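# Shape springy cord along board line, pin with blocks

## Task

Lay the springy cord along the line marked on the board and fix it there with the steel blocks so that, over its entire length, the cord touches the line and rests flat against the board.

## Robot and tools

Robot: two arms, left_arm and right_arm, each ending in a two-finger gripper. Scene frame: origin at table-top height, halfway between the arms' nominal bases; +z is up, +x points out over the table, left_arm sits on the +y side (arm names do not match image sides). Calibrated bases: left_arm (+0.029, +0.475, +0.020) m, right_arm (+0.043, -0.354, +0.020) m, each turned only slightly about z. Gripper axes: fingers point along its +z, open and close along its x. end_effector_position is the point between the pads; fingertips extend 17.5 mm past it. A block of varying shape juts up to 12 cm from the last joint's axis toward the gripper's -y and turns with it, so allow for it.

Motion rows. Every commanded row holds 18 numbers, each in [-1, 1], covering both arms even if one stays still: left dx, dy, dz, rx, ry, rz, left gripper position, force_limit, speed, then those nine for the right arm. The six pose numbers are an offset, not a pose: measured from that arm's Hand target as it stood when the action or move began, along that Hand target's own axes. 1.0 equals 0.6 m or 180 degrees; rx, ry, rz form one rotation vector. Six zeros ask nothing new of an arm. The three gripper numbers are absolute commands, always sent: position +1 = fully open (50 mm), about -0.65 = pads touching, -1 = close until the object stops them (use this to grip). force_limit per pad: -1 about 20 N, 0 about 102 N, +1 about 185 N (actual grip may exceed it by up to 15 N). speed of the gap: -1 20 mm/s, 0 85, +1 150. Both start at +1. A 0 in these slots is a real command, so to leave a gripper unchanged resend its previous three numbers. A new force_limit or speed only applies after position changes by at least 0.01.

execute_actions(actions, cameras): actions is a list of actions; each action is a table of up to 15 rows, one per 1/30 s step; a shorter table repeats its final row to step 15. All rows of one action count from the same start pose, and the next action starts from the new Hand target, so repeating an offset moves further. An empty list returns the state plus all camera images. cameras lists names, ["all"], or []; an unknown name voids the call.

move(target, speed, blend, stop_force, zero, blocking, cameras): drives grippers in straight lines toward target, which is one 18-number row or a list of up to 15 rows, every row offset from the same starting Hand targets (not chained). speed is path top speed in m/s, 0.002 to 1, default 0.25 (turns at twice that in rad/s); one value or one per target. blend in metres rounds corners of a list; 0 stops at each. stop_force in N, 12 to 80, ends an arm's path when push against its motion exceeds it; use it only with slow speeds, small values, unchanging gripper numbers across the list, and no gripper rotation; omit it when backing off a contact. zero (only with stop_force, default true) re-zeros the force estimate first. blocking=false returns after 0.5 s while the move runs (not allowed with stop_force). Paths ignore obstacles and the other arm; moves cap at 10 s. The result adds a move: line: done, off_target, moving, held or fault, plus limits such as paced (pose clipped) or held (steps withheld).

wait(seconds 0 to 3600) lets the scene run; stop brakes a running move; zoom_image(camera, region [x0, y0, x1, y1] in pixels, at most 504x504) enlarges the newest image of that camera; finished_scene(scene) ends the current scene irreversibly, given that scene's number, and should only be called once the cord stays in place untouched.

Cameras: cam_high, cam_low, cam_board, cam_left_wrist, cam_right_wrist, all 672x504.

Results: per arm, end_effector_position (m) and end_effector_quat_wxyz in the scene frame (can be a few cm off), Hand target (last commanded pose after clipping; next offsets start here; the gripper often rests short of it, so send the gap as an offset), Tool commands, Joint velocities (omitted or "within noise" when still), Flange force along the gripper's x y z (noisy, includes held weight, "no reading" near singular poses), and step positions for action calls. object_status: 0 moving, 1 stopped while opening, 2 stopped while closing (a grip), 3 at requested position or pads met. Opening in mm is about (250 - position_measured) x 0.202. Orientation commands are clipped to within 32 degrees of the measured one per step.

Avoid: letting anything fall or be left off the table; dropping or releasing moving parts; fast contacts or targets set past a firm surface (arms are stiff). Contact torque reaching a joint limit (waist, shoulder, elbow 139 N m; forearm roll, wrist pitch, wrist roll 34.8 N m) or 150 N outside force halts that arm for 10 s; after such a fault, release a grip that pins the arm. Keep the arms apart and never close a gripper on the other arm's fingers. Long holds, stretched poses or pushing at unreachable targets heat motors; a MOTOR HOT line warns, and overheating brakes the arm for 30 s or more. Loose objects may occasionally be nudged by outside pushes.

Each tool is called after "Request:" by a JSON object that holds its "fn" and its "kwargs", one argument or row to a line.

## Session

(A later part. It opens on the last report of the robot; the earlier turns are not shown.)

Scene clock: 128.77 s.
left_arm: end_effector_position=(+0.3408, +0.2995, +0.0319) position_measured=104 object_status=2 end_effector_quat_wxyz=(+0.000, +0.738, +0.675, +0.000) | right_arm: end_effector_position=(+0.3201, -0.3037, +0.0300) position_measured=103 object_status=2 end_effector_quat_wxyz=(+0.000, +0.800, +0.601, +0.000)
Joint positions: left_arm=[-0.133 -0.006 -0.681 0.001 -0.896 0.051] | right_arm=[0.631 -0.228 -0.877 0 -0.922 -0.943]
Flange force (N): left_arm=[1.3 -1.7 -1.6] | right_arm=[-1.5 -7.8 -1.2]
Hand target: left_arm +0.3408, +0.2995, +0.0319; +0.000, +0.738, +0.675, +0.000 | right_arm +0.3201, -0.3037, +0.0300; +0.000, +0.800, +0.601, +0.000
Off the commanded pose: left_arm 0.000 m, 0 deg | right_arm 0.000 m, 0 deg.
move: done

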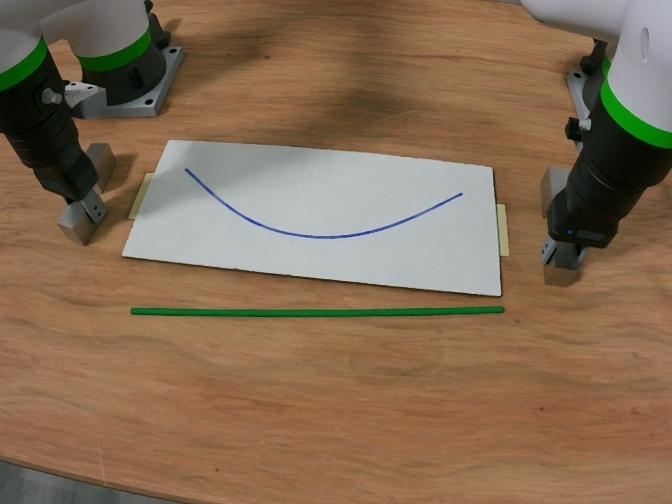

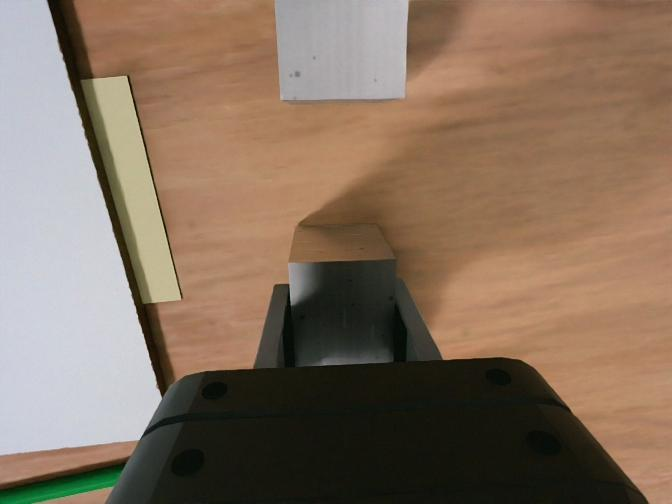

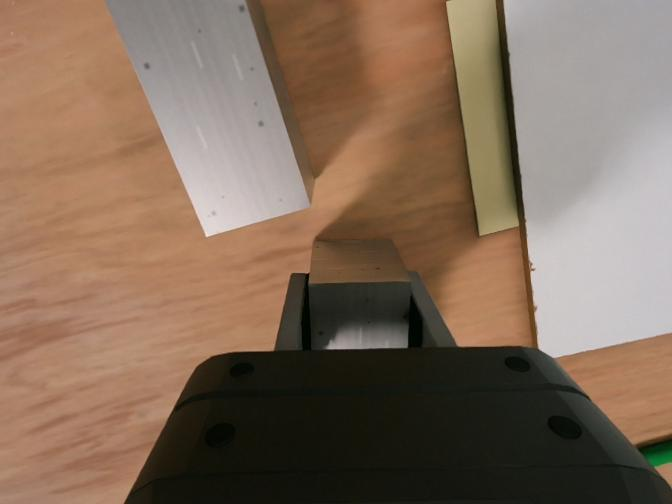

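Request:
{"fn": "move", "kwargs": {
  "target": [
    [0,0,-0.117,0,0,0,-1,-0.9,-0.8, 0,0,-0.117,0,0,0,-1,-0.9,-0.8],
    [-0.424,-0.068,-0.117,0,0,-0.122,-1,-0.9,-0.8, 0,0,-0.117,0,0,0,-1,-0.9,-0.8],
    [-0.424,-0.068,-0.03,0,0,-0.122,-1,-0.9,-0.8, 0,0,-0.117,0,0,0,-1,-0.9,-0.8]
  ],
  "blend": [0.02,0.02,0],
  "cameras": ["cam_board"]
}}

Request:
{"fn": "move", "kwargs": {
  "target": [0,0,0.04,0,0,0,-1,-0.9,-0.8, 0,0,0,0,0,0,-1,-0.9,-0.8],
  "stop_force": 12,
  "speed": 0.012,
  "cameras": ["cam_board","cam_left_wrist"]
}}

Request:
{"fn": "zoom_image", "kwargs": {
  "camera": "cam_board",
  "region": [280, 130, 460, 260]
}}

Scene clock: 142.33 s.
left_arm: end_effector_position=(+0.2774, +0.0498, +0.0503) position_measured=104 object_status=2 end_effector_quat_wxyz=(+0.000, +0.596, +0.803, -0.001) | right_arm: end_effector_position=(+0.3201, -0.3036, +0.1002) position_measured=103 object_status=2 end_effector_quat_wxyz=(+0.000, +0.800, +0.601, +0.000)
Joint positions: left_arm=[-0.767 0.282 -0.293 0.001 -0.995 1.068] | right_arm=[0.631 -0.356 -0.774 0 -1.153 -0.943]
Flange force (N): left_arm=[-1.2 0.5 6.6] | right_arm=[-2.5 -9.2 5.8]
Hand target: left_arm +0.2774, +0.0497, +0.0502; +0.000, +0.596, +0.803, +0.000 | right_arm +0.3201, -0.3036, +0.1002; +0.000, +0.800, +0.601, +0.000
Off the commanded pose: left_arm 0.000 m, 0 deg | right_arm 0.000 m, 0 deg.
move: done

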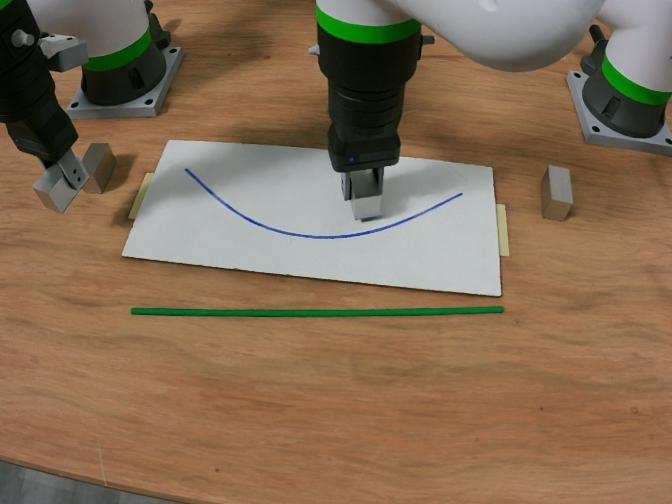

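Scene clock: 143.93 s.
left_arm: end_effector_position=(+0.2774, +0.0497, +0.0386) position_measured=104 object_status=2 end_effector_quat_wxyz=(+0.000, +0.596, +0.803, +0.000) | right_arm: end_effector_position=(+0.3201, -0.3036, +0.1002) position_measured=103 object_status=2 end_effector_quat_wxyz=(+0.000, +0.800, +0.601, +0.000)
Joint positions: left_arm=[-0.767 0.299 -0.304 0.001 -0.967 1.068] | right_arm=[0.631 -0.356 -0.774 0 -1.153 -0.943]
Flange force (N): left_arm=[15.5 4.4 -26.6] | right_arm=[-2.5 -9.0 6.1]
Hand target: left_arm +0.2774, +0.0497, +0.0386; +0.000, +0.596, +0.803, +0.000 (not the last commanded pose) | right_arm +0.3201, -0.3036, +0.1002; +0.000, +0.800, +0.601, +0.000
Off the commanded pose: left_arm 0.012 m, 0 deg | right_arm 0.000 m, 0 deg.
move: contact (left_arm)

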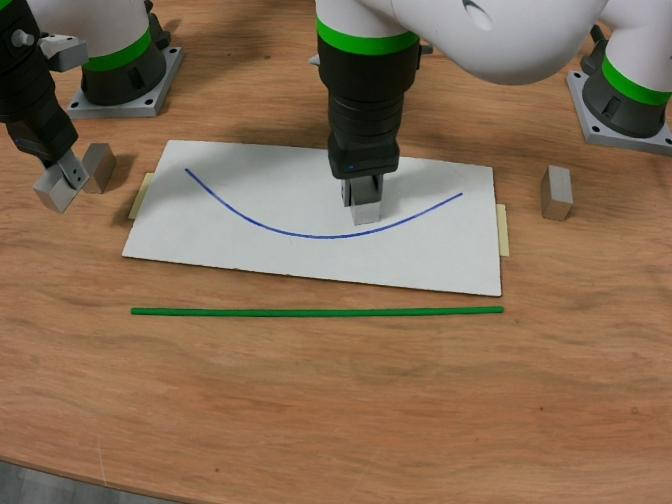

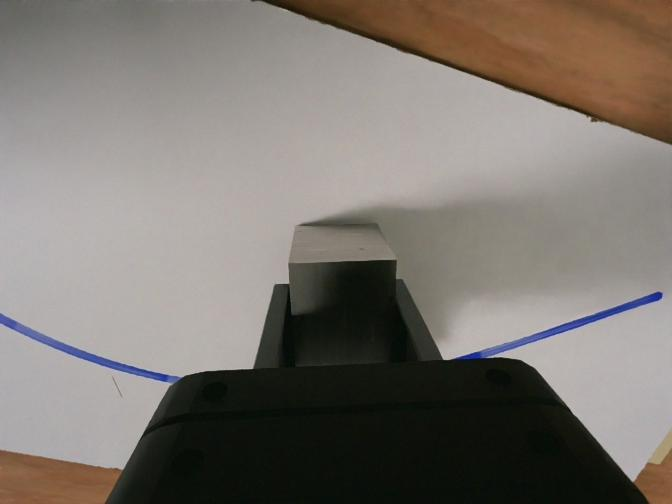

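Scaled by 2.800.

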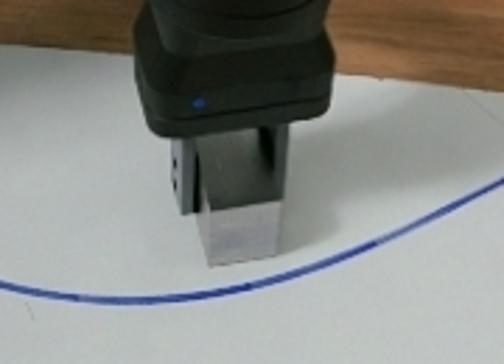

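Request:
{"fn": "move", "kwargs": {
  "target": [
    [0,0,-0.006,0,0,0,-1,-0.9,-0.8, 0,0,0,0,0,0,-1,-0.9,-0.8],
    [0,0.0158,-0.006,0,0,-0.025,-1,-0.9,-0.8, 0,0,0,0,0,0,-1,-0.9,-0.8],
    [0,0.0158,0,0,0,-0.025,-1,-0.9,-0.8, 0,0,0,0,0,0,-1,-0.9,-0.8]
  ],
  "speed": 0.05,
  "cameras": ["cam_board"]
}}

Request:
{"fn": "zoom_image", "kwargs": {
  "camera": "cam_board",
  "region": [280, 130, 460, 260]
}}

Scene clock: 149.97 s.
left_arm: end_effector_position=(+0.2865, +0.0524, +0.0387) position_measured=104 object_status=2 end_effector_quat_wxyz=(+0.000, +0.564, +0.826, -0.001) | right_arm: end_effector_position=(+0.3201, -0.3036, +0.1002) position_measured=103 object_status=2 end_effector_quat_wxyz=(+0.000, +0.800, +0.601, +0.000)
Joint positions: left_arm=[-0.75 0.304 -0.297 0.001 -0.969 1.129] | right_arm=[0.631 -0.356 -0.774 0 -1.153 -0.943]
Flange force (N): left_arm=[7.6 0.5 -11.1] | right_arm=[-2.7 -8.7 5.8]
Hand target: left_arm +0.2865, +0.0525, +0.0386; +0.000, +0.564, +0.826, +0.000 | right_arm +0.3201, -0.3036, +0.1002; +0.000, +0.800, +0.601, +0.000
Off the commanded pose: left_arm 0.000 m, 0 deg | right_arm 0.000 m, 0 deg.
move: done

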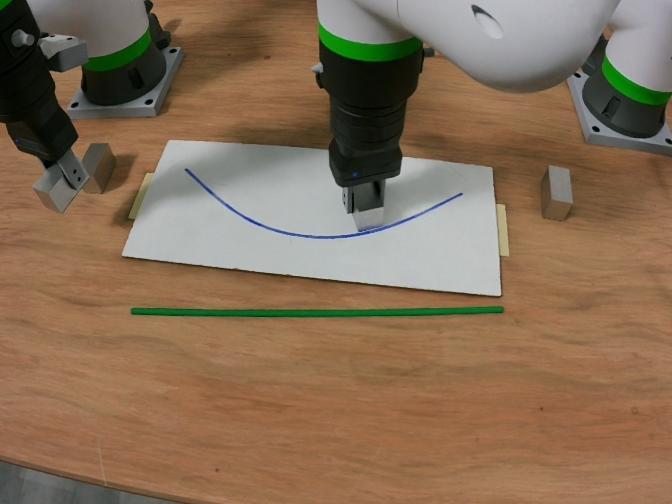

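Scaled by 2.800.

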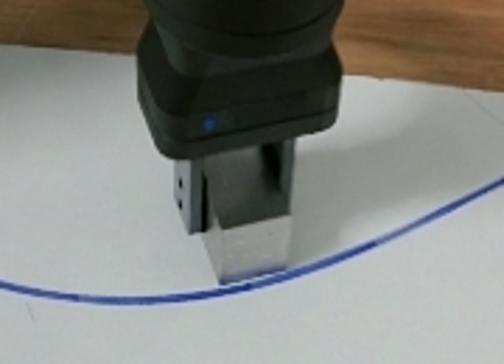

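Request:
{"fn": "move", "kwargs": {
  "target": [
    [0,0,0,0,0,0,1,-0.9,-0.7, 0,0,0,0,0,0,-1,-0.9,-0.8],
    [0,0,-0.12,0,0,0,1,-0.9,-0.7, 0,0,0,0,0,0,-1,-0.9,-0.8],
    [0.433,0.0715,-0.1,0,0,0.147,1,-0.9,-0.7, 0,0,0,0,0,0,-1,-0.9,-0.8]
  ],
  "blend": [0,0.02,0],
  "cameras": ["cam_board","cam_left_wrist"]
}}

Request:
{"fn": "move", "kwargs": {
  "target": [
    [0,0,0,0,0,0,1,-0.9,-0.7, 0.394,-0.188,0,0,0,0,-1,-0.9,-0.8],
    [0,0,0,0,0,0,1,-0.9,-0.7, 0.394,-0.188,0.083,0,0,0,-1,-0.9,-0.8]
  ],
  "blend": [0.02,0]
}}

Request:
{"fn": "move", "kwargs": {
  "target": [0,0,0,0,0,0,1,-0.9,-0.7, 0,0,0.04,0,0,0,-1,-0.9,-0.8],
  "stop_force": 12,
  "speed": 0.012,
  "cameras": ["cam_board"]
}}

Request:
{"fn": "zoom_image", "kwargs": {
  "camera": "cam_board",
  "region": [190, 130, 410, 260]
}}

Scene clock: 166.60 s.
left_arm: end_effector_position=(+0.2320, +0.3101, +0.0984) position_measured=3 object_status=3 end_effector_quat_wxyz=(+0.000, +0.738, +0.675, +0.000) | right_arm: end_effector_position=(+0.3201, -0.3036, +0.1002) position_measured=103 object_status=2 end_effector_quat_wxyz=(+0.000, +0.800, +0.601, +0.000)
Joint positions: left_arm=[-0.154 -0.428 -0.822 0.001 -1.176 0.072] | right_arm=[0.631 -0.356 -0.774 0 -1.153 -0.943]
Flange force (N): left_arm=[5.7 -1.7 -0.8] | right_arm=[-2.5 -8.2 5.8]
Hand target: left_arm +0.2320, +0.3101, +0.0984; +0.000, +0.738, +0.675, +0.000 | right_arm +0.3201, -0.3036, +0.1002; +0.000, +0.800, +0.601, +0.000
Off the commanded pose: left_arm 0.000 m, 0 deg | right_arm 0.000 m, 0 deg.
move: done

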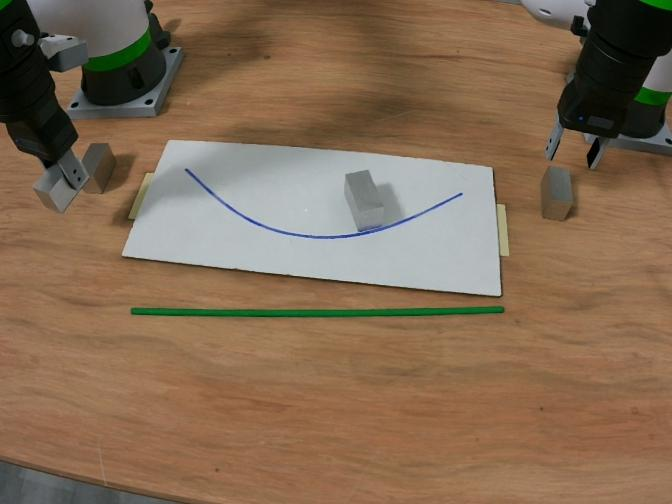

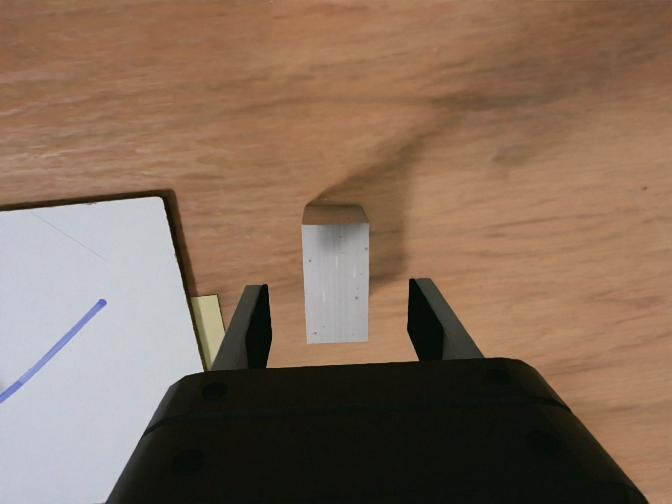

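Scene clock: 168.57 s.
left_arm: end_effector_position=(+0.2320, +0.3101, +0.0984) position_measured=3 object_status=3 end_effector_quat_wxyz=(+0.000, +0.738, +0.675, +0.000) | right_arm: end_effector_position=(+0.2775, -0.0452, +0.0503) position_measured=103 object_status=2 end_effector_quat_wxyz=(+0.000, +0.799, +0.601, +0.000)
Joint positions: left_arm=[-0.154 -0.428 -0.822 0.001 -1.176 0.072] | right_arm=[1.234 0.038 -0.582 0 -0.951 -1.545]
Flange force (N): left_arm=[2.3 -2.3 -0.7] | right_arm=[-6.9 -4.6 4.3]
Hand target: left_arm +0.2320, +0.3101, +0.0984; +0.000, +0.738, +0.675, +0.000 | right_arm +0.2776, -0.0452, +0.0503; +0.000, +0.800, +0.601, +0.000
Off the commanded pose: left_arm 0.000 m, 0 deg | right_arm 0.000 m, 0 deg.
move: done

Scene clock: 170.40 s.
left_arm: end_effector_position=(+0.2320, +0.3101, +0.0984) position_measured=3 object_status=3 end_effector_quat_wxyz=(+0.000, +0.738, +0.675, +0.000) | right_arm: end_effector_position=(+0.2776, -0.0452, +0.0361) position_measured=103 object_status=2 end_effector_quat_wxyz=(+0.000, +0.800, +0.601, +0.000)
Joint positions: left_arm=[-0.154 -0.428 -0.822 0.001 -1.176 0.072] | right_arm=[1.234 0.063 -0.597 0 -0.911 -1.545]
Flange force (N): left_arm=[1.9 -2.6 -0.8] | right_arm=[-13.8 -13.3 -30.4]
Hand target: left_arm +0.2320, +0.3101, +0.0984; +0.000, +0.738, +0.675, +0.000 | right_arm +0.2776, -0.0452, +0.0361; +0.000, +0.800, +0.601, +0.000 (not the last commanded pose)
Off the commanded pose: left_arm 0.000 m, 0 deg | right_arm 0.010 m, 0 deg.
move: contact (right_arm)

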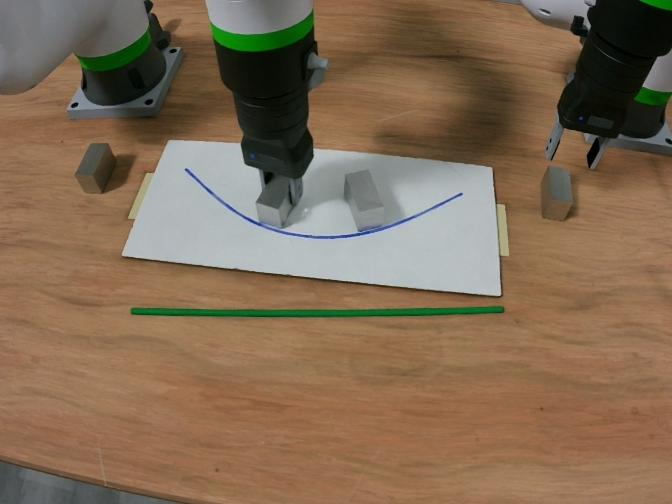

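Scaled by 2.291.

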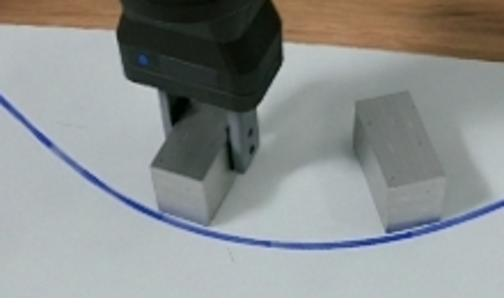

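Request:
{"fn": "zoom_image", "kwargs": {
  "camera": "cam_board",
  "region": [235, 185, 315, 245]
}}

Scaled by 6.300.

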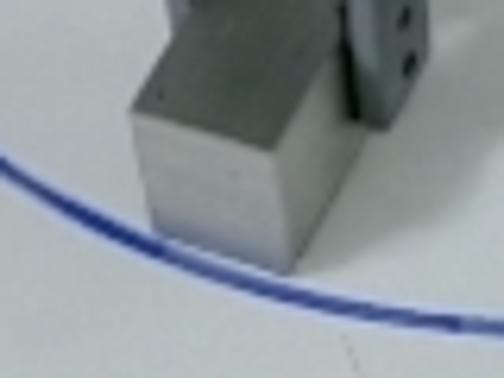

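Request:
{"fn": "move", "kwargs": {
  "target": [
    [0.0,0,0,0,0,0,1,-0.9,-0.7, 0,0,-0.006,0,0,0,-1,-0.9,-0.8],
    [0,0,0,0,0,0,1,-0.9,-0.7, 0.002,-0.0017,-0.006,0,0,0.039,-1,-0.9,-0.8],
    [0,0,0,0,0,0,1,-0.9,-0.7, 0.002,-0.0017,0,0,0,0.039,-1,-0.9,-0.8]
  ],
  "speed": 0.05,
  "cameras": ["cam_board"]
}}

Request:
{"fn": "zoom_image", "kwargs": {
  "camera": "cam_board",
  "region": [235, 185, 315, 245]
}}

Request:
{"fn": "zoom_image", "kwargs": {
  "camera": "cam_board",
  "region": [325, 185, 405, 245]
}}

Scene clock: 179.83 s.
left_arm: end_effector_position=(+0.2320, +0.3101, +0.0984) position_measured=3 object_status=3 end_effector_quat_wxyz=(+0.000, +0.738, +0.675, +0.000) | right_arm: end_effector_position=(+0.2769, -0.0437, +0.0362) position_measured=103 object_status=2 end_effector_quat_wxyz=(+0.000, +0.835, +0.551, +0.000)
Joint positions: left_arm=[-0.154 -0.428 -0.822 0.001 -1.176 0.072] | right_arm=[1.237 0.065 -0.595 0 -0.912 -1.671]
Flange force (N): left_arm=[2.2 -2.4 -0.4] | right_arm=[-11.3 -6.6 -12.1]
Hand target: left_arm +0.2320, +0.3101, +0.0984; +0.000, +0.738, +0.675, +0.000 | right_arm +0.2769, -0.0437, +0.0361; +0.000, +0.835, +0.551, +0.000
Off the commanded pose: left_arm 0.000 m, 0 deg | right_arm 0.000 m, 0 deg.
move: done

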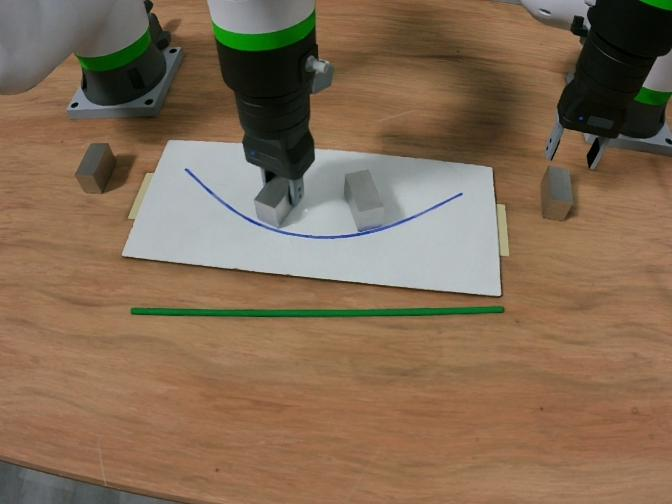

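Scaled by 6.300.

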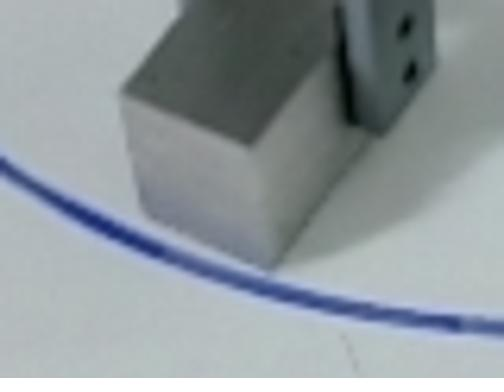

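Scaled by 6.300.

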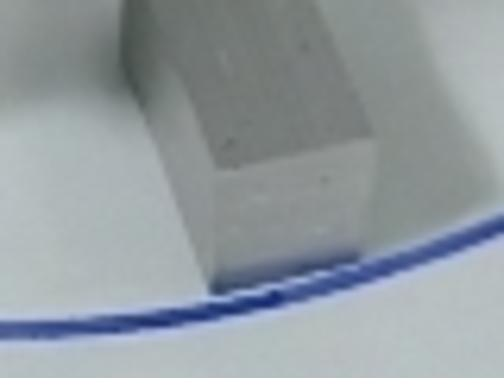

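Request:
{"fn": "move", "kwargs": {
  "target": [
    [0.0,-0.0167,0.11,0,0,0,1,-0.9,-0.8, 0,0.003,0,0,0,0,-1,-0.9,-0.8]
  ],
  "speed": 0.1,
  "cameras": ["cam_left_wrist"]
}}

Request:
{"fn": "move", "kwargs": {
  "target": [
    [0.0,0,0,0,0,0,-1,-0.9,-0.8, 0,0,0,0,0,0,0.6,-0.9,-0.8],
    [0,0,0,0,0,0,-1,-0.9,-0.8, 0,0,-0.11,0,0,0,0.6,-0.9,-0.8],
    [0,0,-0.1,0,0,0,-1,-0.9,-0.8, -0.446,0.1275,-0.11,0,0,-0.129,1,-0.9,-0.8]
  ],
  "blend": [0,0.02,0],
  "cameras": ["all"]
}}

Request:
{"fn": "zoom_image", "kwargs": {
  "camera": "cam_board",
  "region": [235, 155, 415, 245]
}}

Scene clock: 190.17 s.
left_arm: end_effector_position=(+0.2220, +0.3110, +0.0324) position_measured=3 object_status=3 end_effector_quat_wxyz=(+0.000, +0.738, +0.675, +0.000) | right_arm: end_effector_position=(+0.2786, -0.0444, +0.0361) position_measured=103 object_status=2 end_effector_quat_wxyz=(+0.000, +0.835, +0.551, +0.000)
Joint positions: left_arm=[-0.158 -0.339 -0.945 0.001 -0.965 0.075] | right_arm=[1.232 0.066 -0.594 0 -0.912 -1.666]
Flange force (N): left_arm=[2.0 -2.9 -2.1] | right_arm=[-6.6 -11.9 -5.6]
Hand target: left_arm +0.2220, +0.3110, +0.0324; +0.000, +0.738, +0.675, +0.000 | right_arm +0.2786, -0.0444, +0.0361; +0.000, +0.835, +0.551, +0.000
Off the commanded pose: left_arm 0.000 m, 0 deg | right_arm 0.000 m, 0 deg.
move: done

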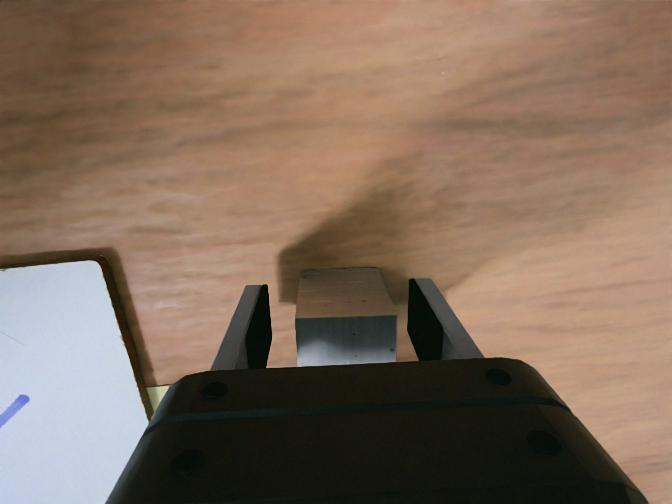

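Scene clock: 193.87 s.
left_arm: end_effector_position=(+0.2220, +0.3110, +0.0924) position_measured=104 object_status=2 end_effector_quat_wxyz=(+0.000, +0.738, +0.675, +0.000) | right_arm: end_effector_position=(+0.2435, -0.3205, +0.1022) position_measured=3 object_status=3 end_effector_quat_wxyz=(+0.000, +0.707, +0.707, +0.000)
Joint positions: left_arm=[-0.157 -0.452 -0.851 0.001 -1.172 0.075] | right_arm=[0.831 -0.689 -0.935 0 -1.325 -0.859]
Flange force (N): left_arm=[2.0 -2.0 4.8] | right_arm=no reading
Hand target: left_arm +0.2220, +0.3110, +0.0924; +0.000, +0.738, +0.675, +0.000 | right_arm +0.2435, -0.3205, +0.1022; +0.000, +0.707, +0.707, +0.000
Off the commanded pose: left_arm 0.000 m, 0 deg | right_arm 0.000 m, 0 deg.
move: done

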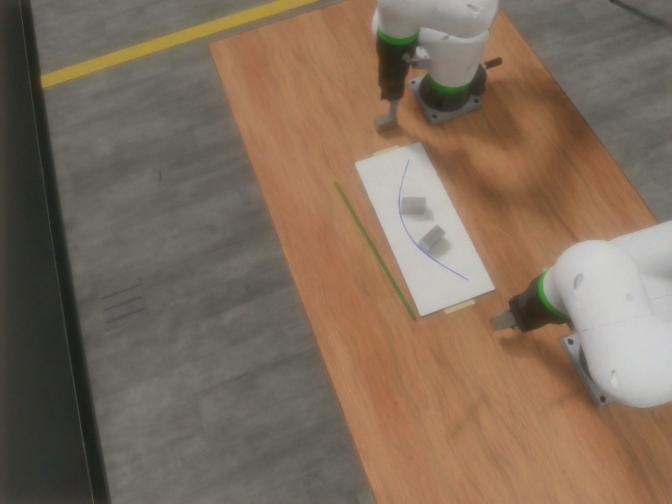

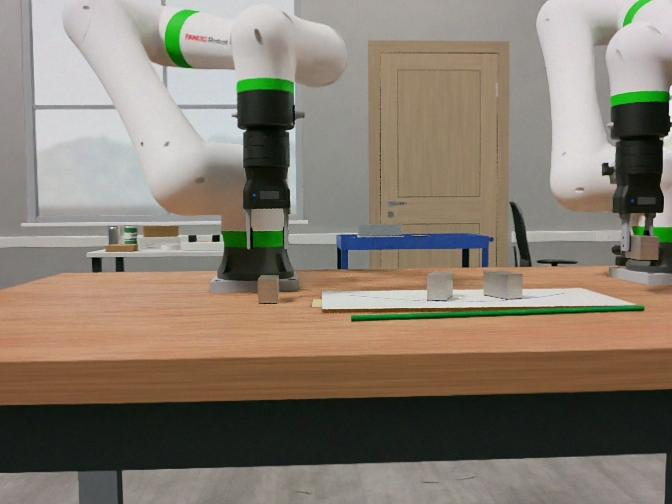

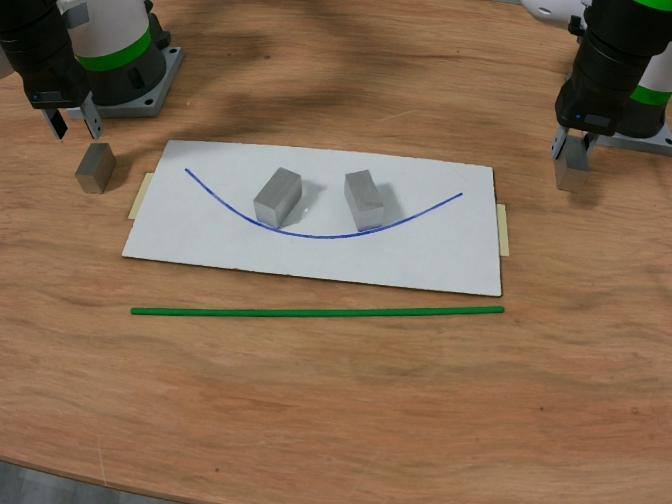

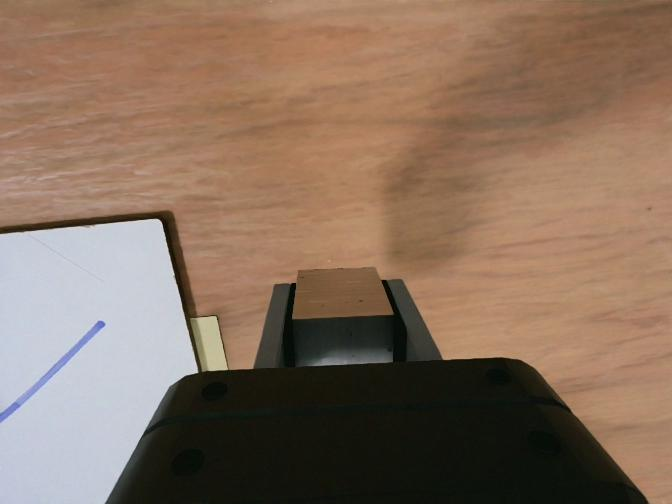

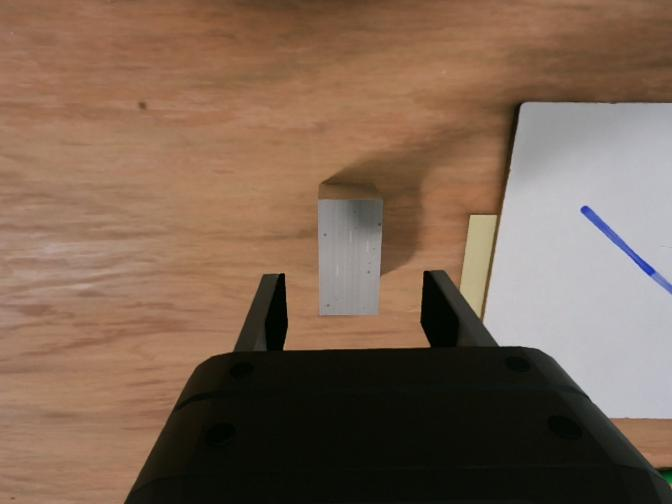

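Scaled by 2.800.

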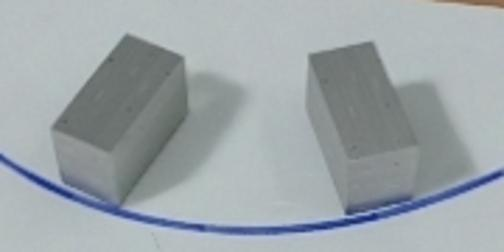

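Request:
{"fn": "move", "kwargs": {
  "target": [
    [0,0,0,0,0,0,-1,-0.9,-0.8, 0.533,0.279,0,0,0,-0.522,1,-0.9,-0.8]
  ],
  "cameras": ["cam_board","cam_right_wrist"]
}}

Scene clock: 204.10 s.
left_arm: end_effector_position=(+0.2220, +0.3110, +0.0924) position_measured=104 object_status=2 end_effector_quat_wxyz=(+0.000, +0.738, +0.675, +0.000) | right_arm: end_effector_position=(+0.4107, -0.0006, +0.1021) position_measured=3 object_status=3 end_effector_quat_wxyz=(+0.000, -0.035, +0.999, +0.000)
Joint positions: left_arm=[-0.157 -0.452 -0.851 0.001 -1.172 0.075] | right_arm=[0.994 0.259 -0.185 0 -1.127 0.617]
Flange force (N): left_arm=[1.6 -1.8 4.8] | right_arm=[8.4 -6.8 0.5]
Hand target: left_arm +0.2220, +0.3110, +0.0924; +0.000, +0.738, +0.675, +0.000 | right_arm +0.4108, -0.0006, +0.1021; +0.000, -0.035, +0.999, +0.000
Off the commanded pose: left_arm 0.000 m, 0 deg | right_arm 0.000 m, 0 deg.
move: done

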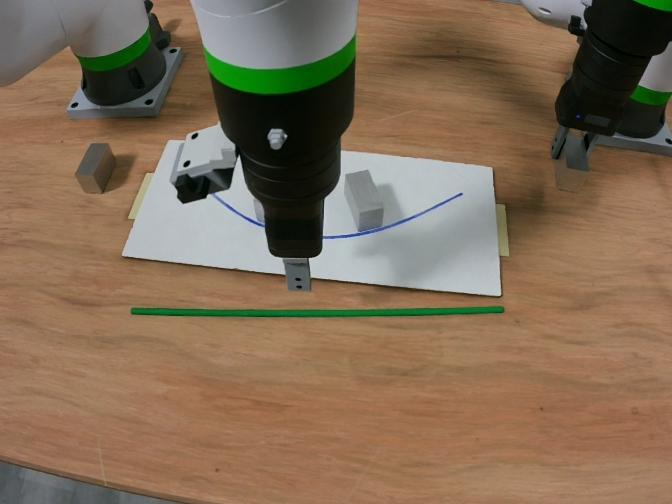

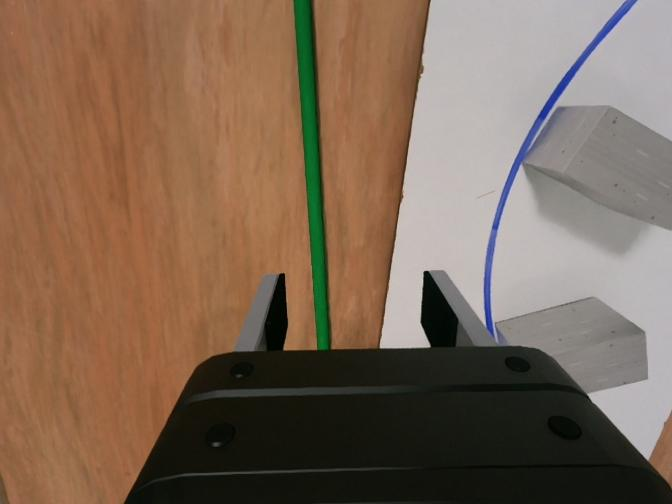

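Request:
{"fn": "move", "kwargs": {
  "target": [
    [0,0,0,0,0,0,-1,-0.9,-0.8, -0.03,0,0.06,0,0,0,0.2,-0.9,-0.7],
    [0,0,0,0,0,0,-1,-0.9,-0.8, -0.03,0,0.1,0,0,0,0.2,-0.9,-0.7]
  ],
  "speed": 0.12,
  "cameras": ["cam_board","cam_right_wrist"]
}}

Scene clock: 209.27 s.
left_arm: end_effector_position=(+0.2220, +0.3110, +0.0924) position_measured=104 object_status=2 end_effector_quat_wxyz=(+0.000, +0.738, +0.675, +0.000) | right_arm: end_effector_position=(+0.4287, +0.0006, +0.0421) position_measured=123 object_status=3 end_effector_quat_wxyz=(+0.000, -0.035, +0.999, +0.000)
Joint positions: left_arm=[-0.157 -0.452 -0.851 0.001 -1.172 0.075] | right_arm=[0.965 0.363 -0.206 0 -1.002 0.646]
Flange force (N): left_arm=[2.1 -2.5 4.4] | right_arm=[6.7 -4.0 -1.4]
Hand target: left_arm +0.2220, +0.3110, +0.0924; +0.000, +0.738, +0.675, +0.000 | right_arm +0.4287, +0.0006, +0.0421; +0.000, -0.035, +0.999, +0.000
Off the commanded pose: left_arm 0.000 m, 0 deg | right_arm 0.000 m, 0 deg.
move: done

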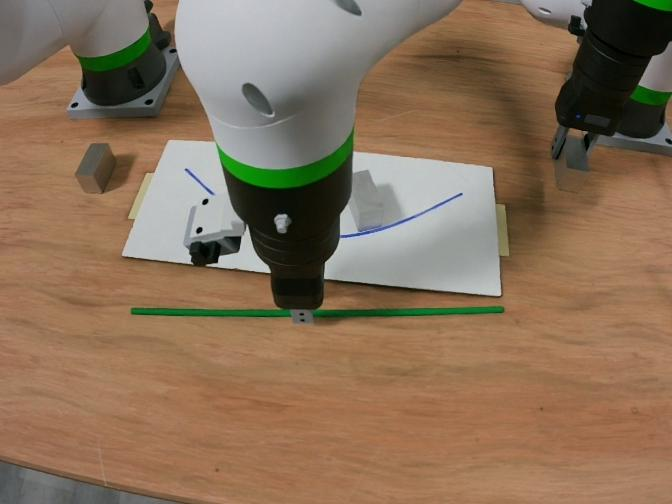

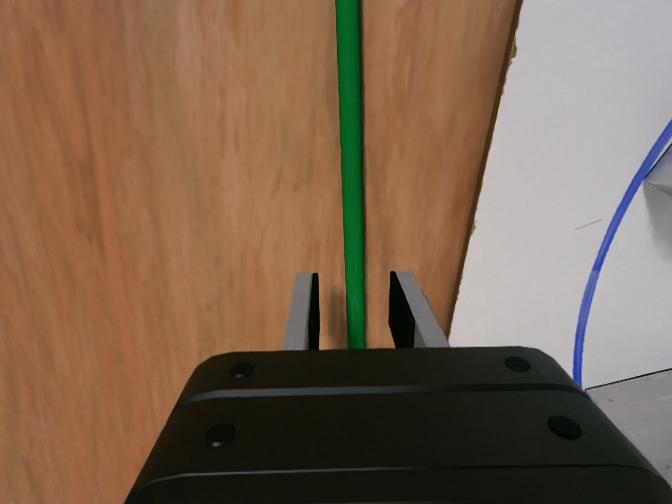

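Request:
{"fn": "move", "kwargs": {
  "target": [
    [0,0,0,0,0,0,-1,-0.9,-0.8, 0,0.028,0.0345,0,0,0,0.2,-0.9,-0.7]
  ],
  "speed": 0.06
}}

Request:
{"fn": "move", "kwargs": {
  "target": [
    [0,0,0,0,0,0,-1,-0.9,-0.8, 0,0,0,0,0,0,-1,-0.95,-0.8],
    [0,0,0,0,0,0,-1,-0.9,-0.8, 0,0,-0.1,0,0,0,-1,-0.95,-0.8]
  ],
  "speed": 0.1,
  "cameras": ["cam_board","cam_low"]
}}

Scene clock: 217.50 s.
left_arm: end_effector_position=(+0.2220, +0.3110, +0.0924) position_measured=104 object_status=2 end_effector_quat_wxyz=(+0.000, +0.738, +0.675, +0.000) | right_arm: end_effector_position=(+0.4276, +0.0173, +0.0214) position_measured=123 object_status=3 end_effector_quat_wxyz=(+0.000, -0.035, +0.999, +0.000)
Joint positions: left_arm=[-0.157 -0.452 -0.851 0.001 -1.172 0.075] | right_arm=[0.985 0.414 -0.191 0 -0.966 0.627]
Flange force (N): left_arm=[2.3 -2.1 4.7] | right_arm=[7.6 -5.0 -2.6]
Hand target: left_arm +0.2220, +0.3110, +0.0924; +0.000, +0.738, +0.675, +0.000 | right_arm +0.4275, +0.0173, +0.0214; +0.000, -0.035, +0.999, +0.000
Off the commanded pose: left_arm 0.000 m, 0 deg | right_arm 0.000 m, 0 deg.
move: done

Scene clock: 219.37 s.
left_arm: end_effector_position=(+0.2220, +0.3110, +0.0924) position_measured=104 object_status=2 end_effector_quat_wxyz=(+0.000, +0.738, +0.675, +0.000) | right_arm: end_effector_position=(+0.4276, +0.0173, +0.0813) position_measured=215 object_status=2 end_effector_quat_wxyz=(+0.000, -0.035, +0.999, +0.000)
Joint positions: left_arm=[-0.157 -0.452 -0.851 0.001 -1.172 0.075] | right_arm=[0.985 0.338 -0.135 0 -1.098 0.627]
Flange force (N): left_arm=[2.0 -2.3 4.5] | right_arm=[7.6 -5.1 -0.9]
Hand target: left_arm +0.2220, +0.3110, +0.0924; +0.000, +0.738, +0.675, +0.000 | right_arm +0.4275, +0.0174, +0.0814; +0.000, -0.035, +0.999, +0.000
Off the commanded pose: left_arm 0.000 m, 0 deg | right_arm 0.000 m, 0 deg.
move: done
Images, in order (width x height): cam_low 672x504, cam_board 672x504.

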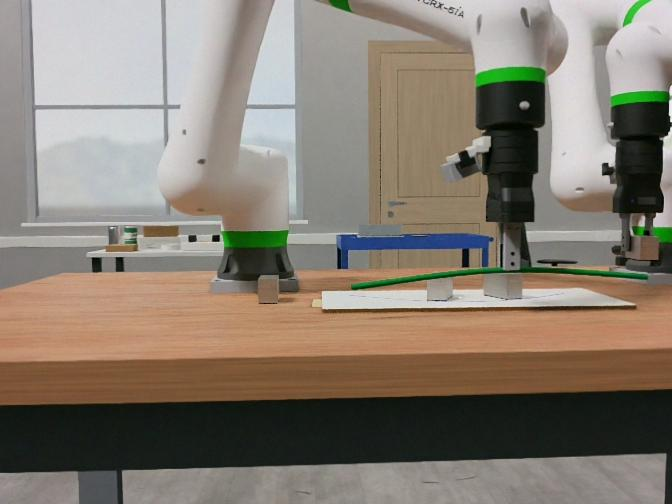

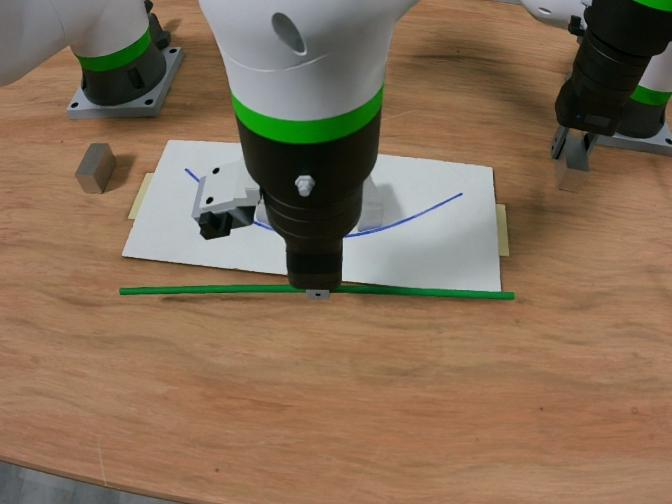

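Request:
{"fn": "move", "kwargs": {
  "target": [
    [0,0,0,0,0,0,-1,-0.9,-0.8, 0.1616,-0.0287,0,0,0,0.03,-1,-0.95,-0.8],
    [0,0,0,0,0,0,-1,-0.9,-0.8, 0.1616,-0.0287,0.075,0,0,0.03,-1,-0.95,-0.8]
  ],
  "speed": 0.12,
  "cameras": ["cam_board","cam_right_wrist"]
}}

Scene clock: 224.27 s.
left_arm: end_effector_position=(+0.2220, +0.3110, +0.0924) position_measured=104 object_status=2 end_effector_quat_wxyz=(+0.000, +0.738, +0.675, +0.000) | right_arm: end_effector_position=(+0.3320, -0.0065, +0.0364) position_measured=215 object_status=2 end_effector_quat_wxyz=(+0.000, +0.012, +1.000, +0.000)
Joint positions: left_arm=[-0.157 -0.452 -0.851 0.001 -1.172 0.075] | right_arm=[1.14 0.213 -0.421 0 -0.937 0.377]
Flange force (N): left_arm=[1.7 -2.0 4.8] | right_arm=[5.7 -5.6 -2.4]
Hand target: left_arm +0.2220, +0.3110, +0.0924; +0.000, +0.738, +0.675, +0.000 | right_arm +0.3320, -0.0066, +0.0364; +0.000, +0.012, +1.000, +0.000
Off the commanded pose: left_arm 0.000 m, 0 deg | right_arm 0.000 m, 0 deg.
move: done

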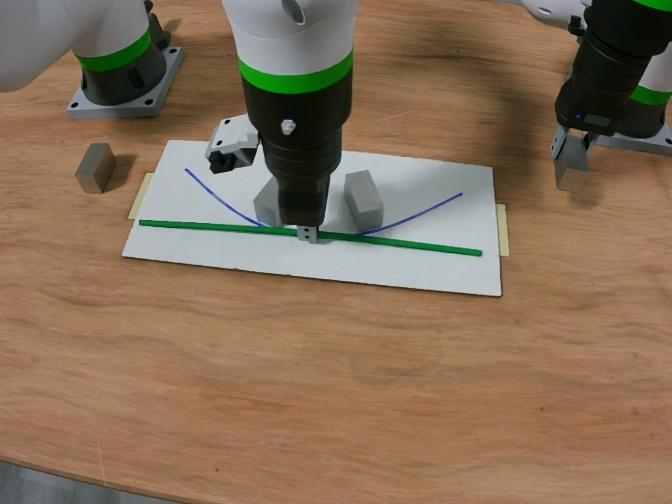

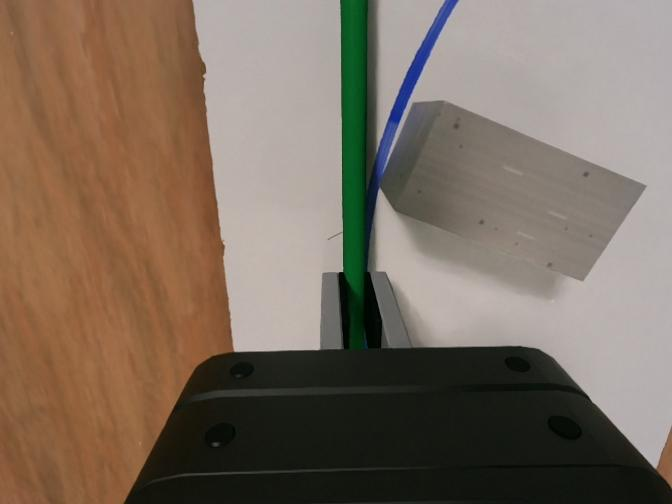

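Request:
{"fn": "move", "kwargs": {
  "target": [
    [0,0,0,0,0,0,-1,-0.9,-0.8, 0,0,0.0165,0,0,0,-1,-0.95,-0.8]
  ],
  "speed": 0.03
}}

Request:
{"fn": "move", "kwargs": {
  "target": [
    [0,0,0,0,0,0,-1,-0.9,-0.8, 0,0,0,0,0,0,0.1,-0.95,-0.9],
    [0,0,0,0,0,0,-1,-0.9,-0.8, 0,0,-0.12,0,0,0,0.1,-0.95,-0.8],
    [0,0,0,0,0,0,-1,-0.9,-0.8, 0.164,-0.5267,-0.12,0,0,0.492,1,-0.95,-0.8]
  ],
  "speed": [0.1,0.1,0.2],
  "cameras": ["cam_board","cam_right_wrist","cam_low"]
}}

Scene clock: 229.97 s.
left_arm: end_effector_position=(+0.2220, +0.3110, +0.0924) position_measured=104 object_status=2 end_effector_quat_wxyz=(+0.000, +0.738, +0.675, +0.000) | right_arm: end_effector_position=(+0.3321, -0.0065, +0.0266) position_measured=215 object_status=2 end_effector_quat_wxyz=(+0.000, +0.012, +1.000, +0.000)
Joint positions: left_arm=[-0.157 -0.452 -0.851 0.001 -1.172 0.075] | right_arm=[1.14 0.229 -0.43 0 -0.912 0.377]
Flange force (N): left_arm=[2.2 -2.6 4.7] | right_arm=[18.1 -16.8 -50.6]
Hand target: left_arm +0.2220, +0.3110, +0.0924; +0.000, +0.738, +0.675, +0.000 | right_arm +0.3320, -0.0066, +0.0265; +0.000, +0.012, +1.000, +0.000
Off the commanded pose: left_arm 0.000 m, 0 deg | right_arm 0.000 m, 0 deg.
move: done

Scene clock: 236.73 s.
left_arm: end_effector_position=(+0.2220, +0.3110, +0.0924) position_measured=104 object_status=2 end_effector_quat_wxyz=(+0.000, +0.738, +0.675, +0.000) | right_arm: end_effector_position=(+0.2341, -0.2961, +0.0978) position_measured=138 object_status=3 end_effector_quat_wxyz=(-0.001, +0.665, +0.747, -0.001)
Joint positions: left_arm=[-0.157 -0.452 -0.851 0.001 -1.172 0.075] | right_arm=[0.968 -0.698 -0.948 -0.003 -1.322 -0.879]
Flange force (N): left_arm=[2.4 -2.5 4.6] | right_arm=no reading
Hand target: left_arm +0.2220, +0.3110, +0.0924; +0.000, +0.738, +0.675, +0.000 | right_arm +0.2341, -0.2961, +0.0978; -0.001, +0.665, +0.747, -0.001 (not the last commanded pose)
Tool commands: left_gripper/position=-1.0 left_gripper/force_limit=-0.9 left_gripper/speed=-0.8 right_gripper/position=+0.1 right_gripper/force_limit=-0.95 right_gripper/speed=-0.8
Off the commanded pose: left_arm 0.000 m, 0 deg | right_arm 0.025 m, 7 deg.
move: held (right_arm; a check stopped the path); path passed 2 of 3 targets; target 3's new numbers were not sent; limits=held
pose unreachable (right arm): on one or more control steps of this call, first in action 0 (counted from 0), this arm could not follow its commanded pose, so it was not sent that pose on those steps. It may still have moved: this result reports where it is.
cause: moving toward the commanded pose would bring two parts of the arm too close to each other (its gripper and another part of the arm, with joints 2 (shoulder) to 6 (wrist roll) between them, 8 mm apart when it was first held).
Images, in order (width x height): cam_low 672x504, cam_board 672x504, cam_right_wrist 672x504.

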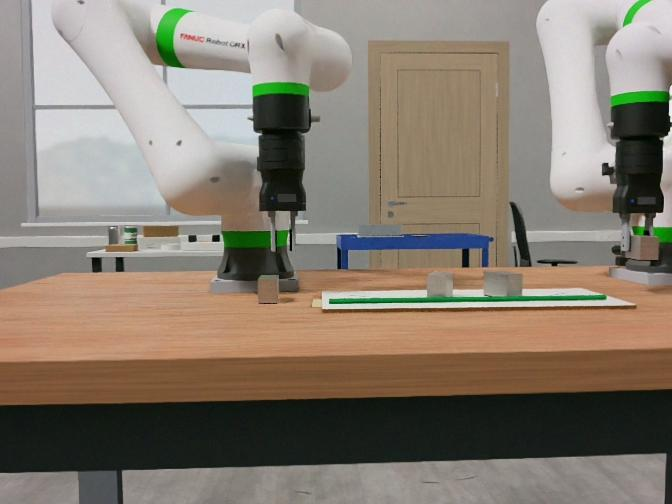

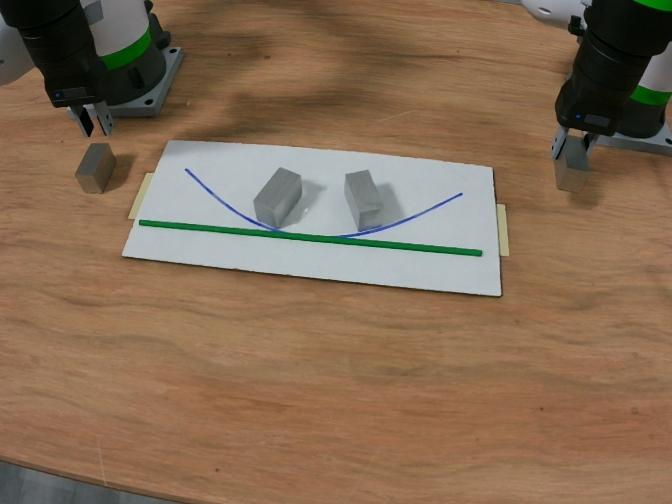

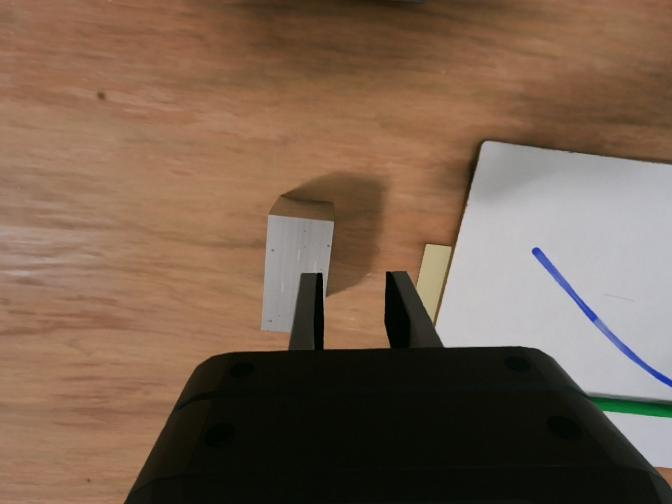

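Request:
{"fn": "move", "kwargs": {
  "target": [
    [0,0,0,0,0,0,-1,-0.9,-0.8, 0,0,0,0,0,0,1,-0.95,-0.5],
    [0,0,0,0,0,0,-1,-0.9,-0.8, -0.043,0.0167,0,0,0,0.037,1,-0.95,-0.8],
    [0,0,0,0,0,0,-1,-0.9,-0.8, -0.043,0.0167,0.1097,0,0,0.037,1,-0.95,-0.8]
  ],
  "speed": 0.1,
  "cameras": ["cam_board","cam_right_wrist"]
}}

Scene clock: 245.20 s.
left_arm: end_effector_position=(+0.2220, +0.3110, +0.0924) position_measured=104 object_status=2 end_effector_quat_wxyz=(+0.000, +0.738, +0.675, +0.000) | right_arm: end_effector_position=(+0.2468, -0.3205, +0.0320) position_measured=3 object_status=3 end_effector_quat_wxyz=(-0.001, +0.707, +0.707, -0.001)
Joint positions: left_arm=[-0.157 -0.452 -0.851 0.001 -1.172 0.075] | right_arm=[0.809 -0.55 -1.054 -0.003 -1.069 -0.836]
Flange force (N): left_arm=[3.4 -2.4 4.9] | right_arm=no reading
Hand target: left_arm +0.2220, +0.3110, +0.0924; +0.000, +0.738, +0.675, +0.000 | right_arm +0.2468, -0.3205, +0.0319; -0.001, +0.707, +0.707, -0.001
Off the commanded pose: left_arm 0.000 m, 0 deg | right_arm 0.000 m, 0 deg.
move: done

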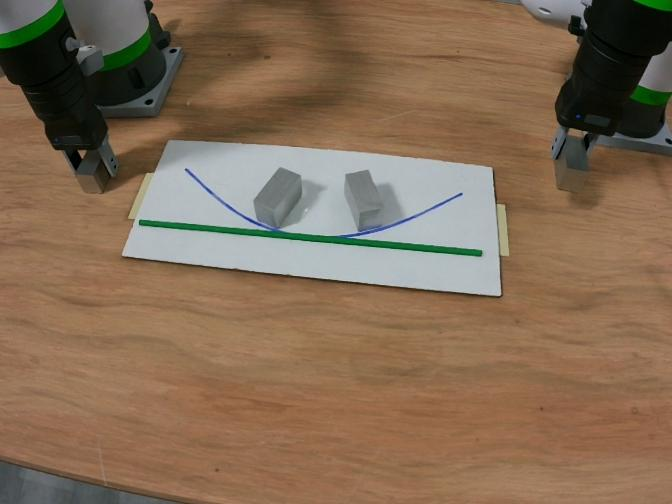

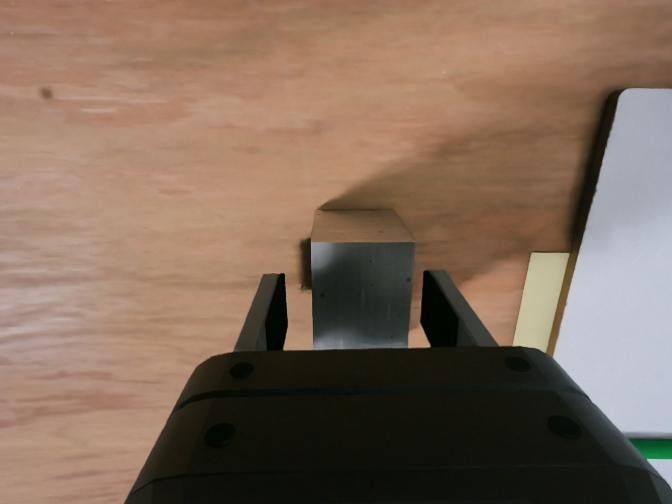

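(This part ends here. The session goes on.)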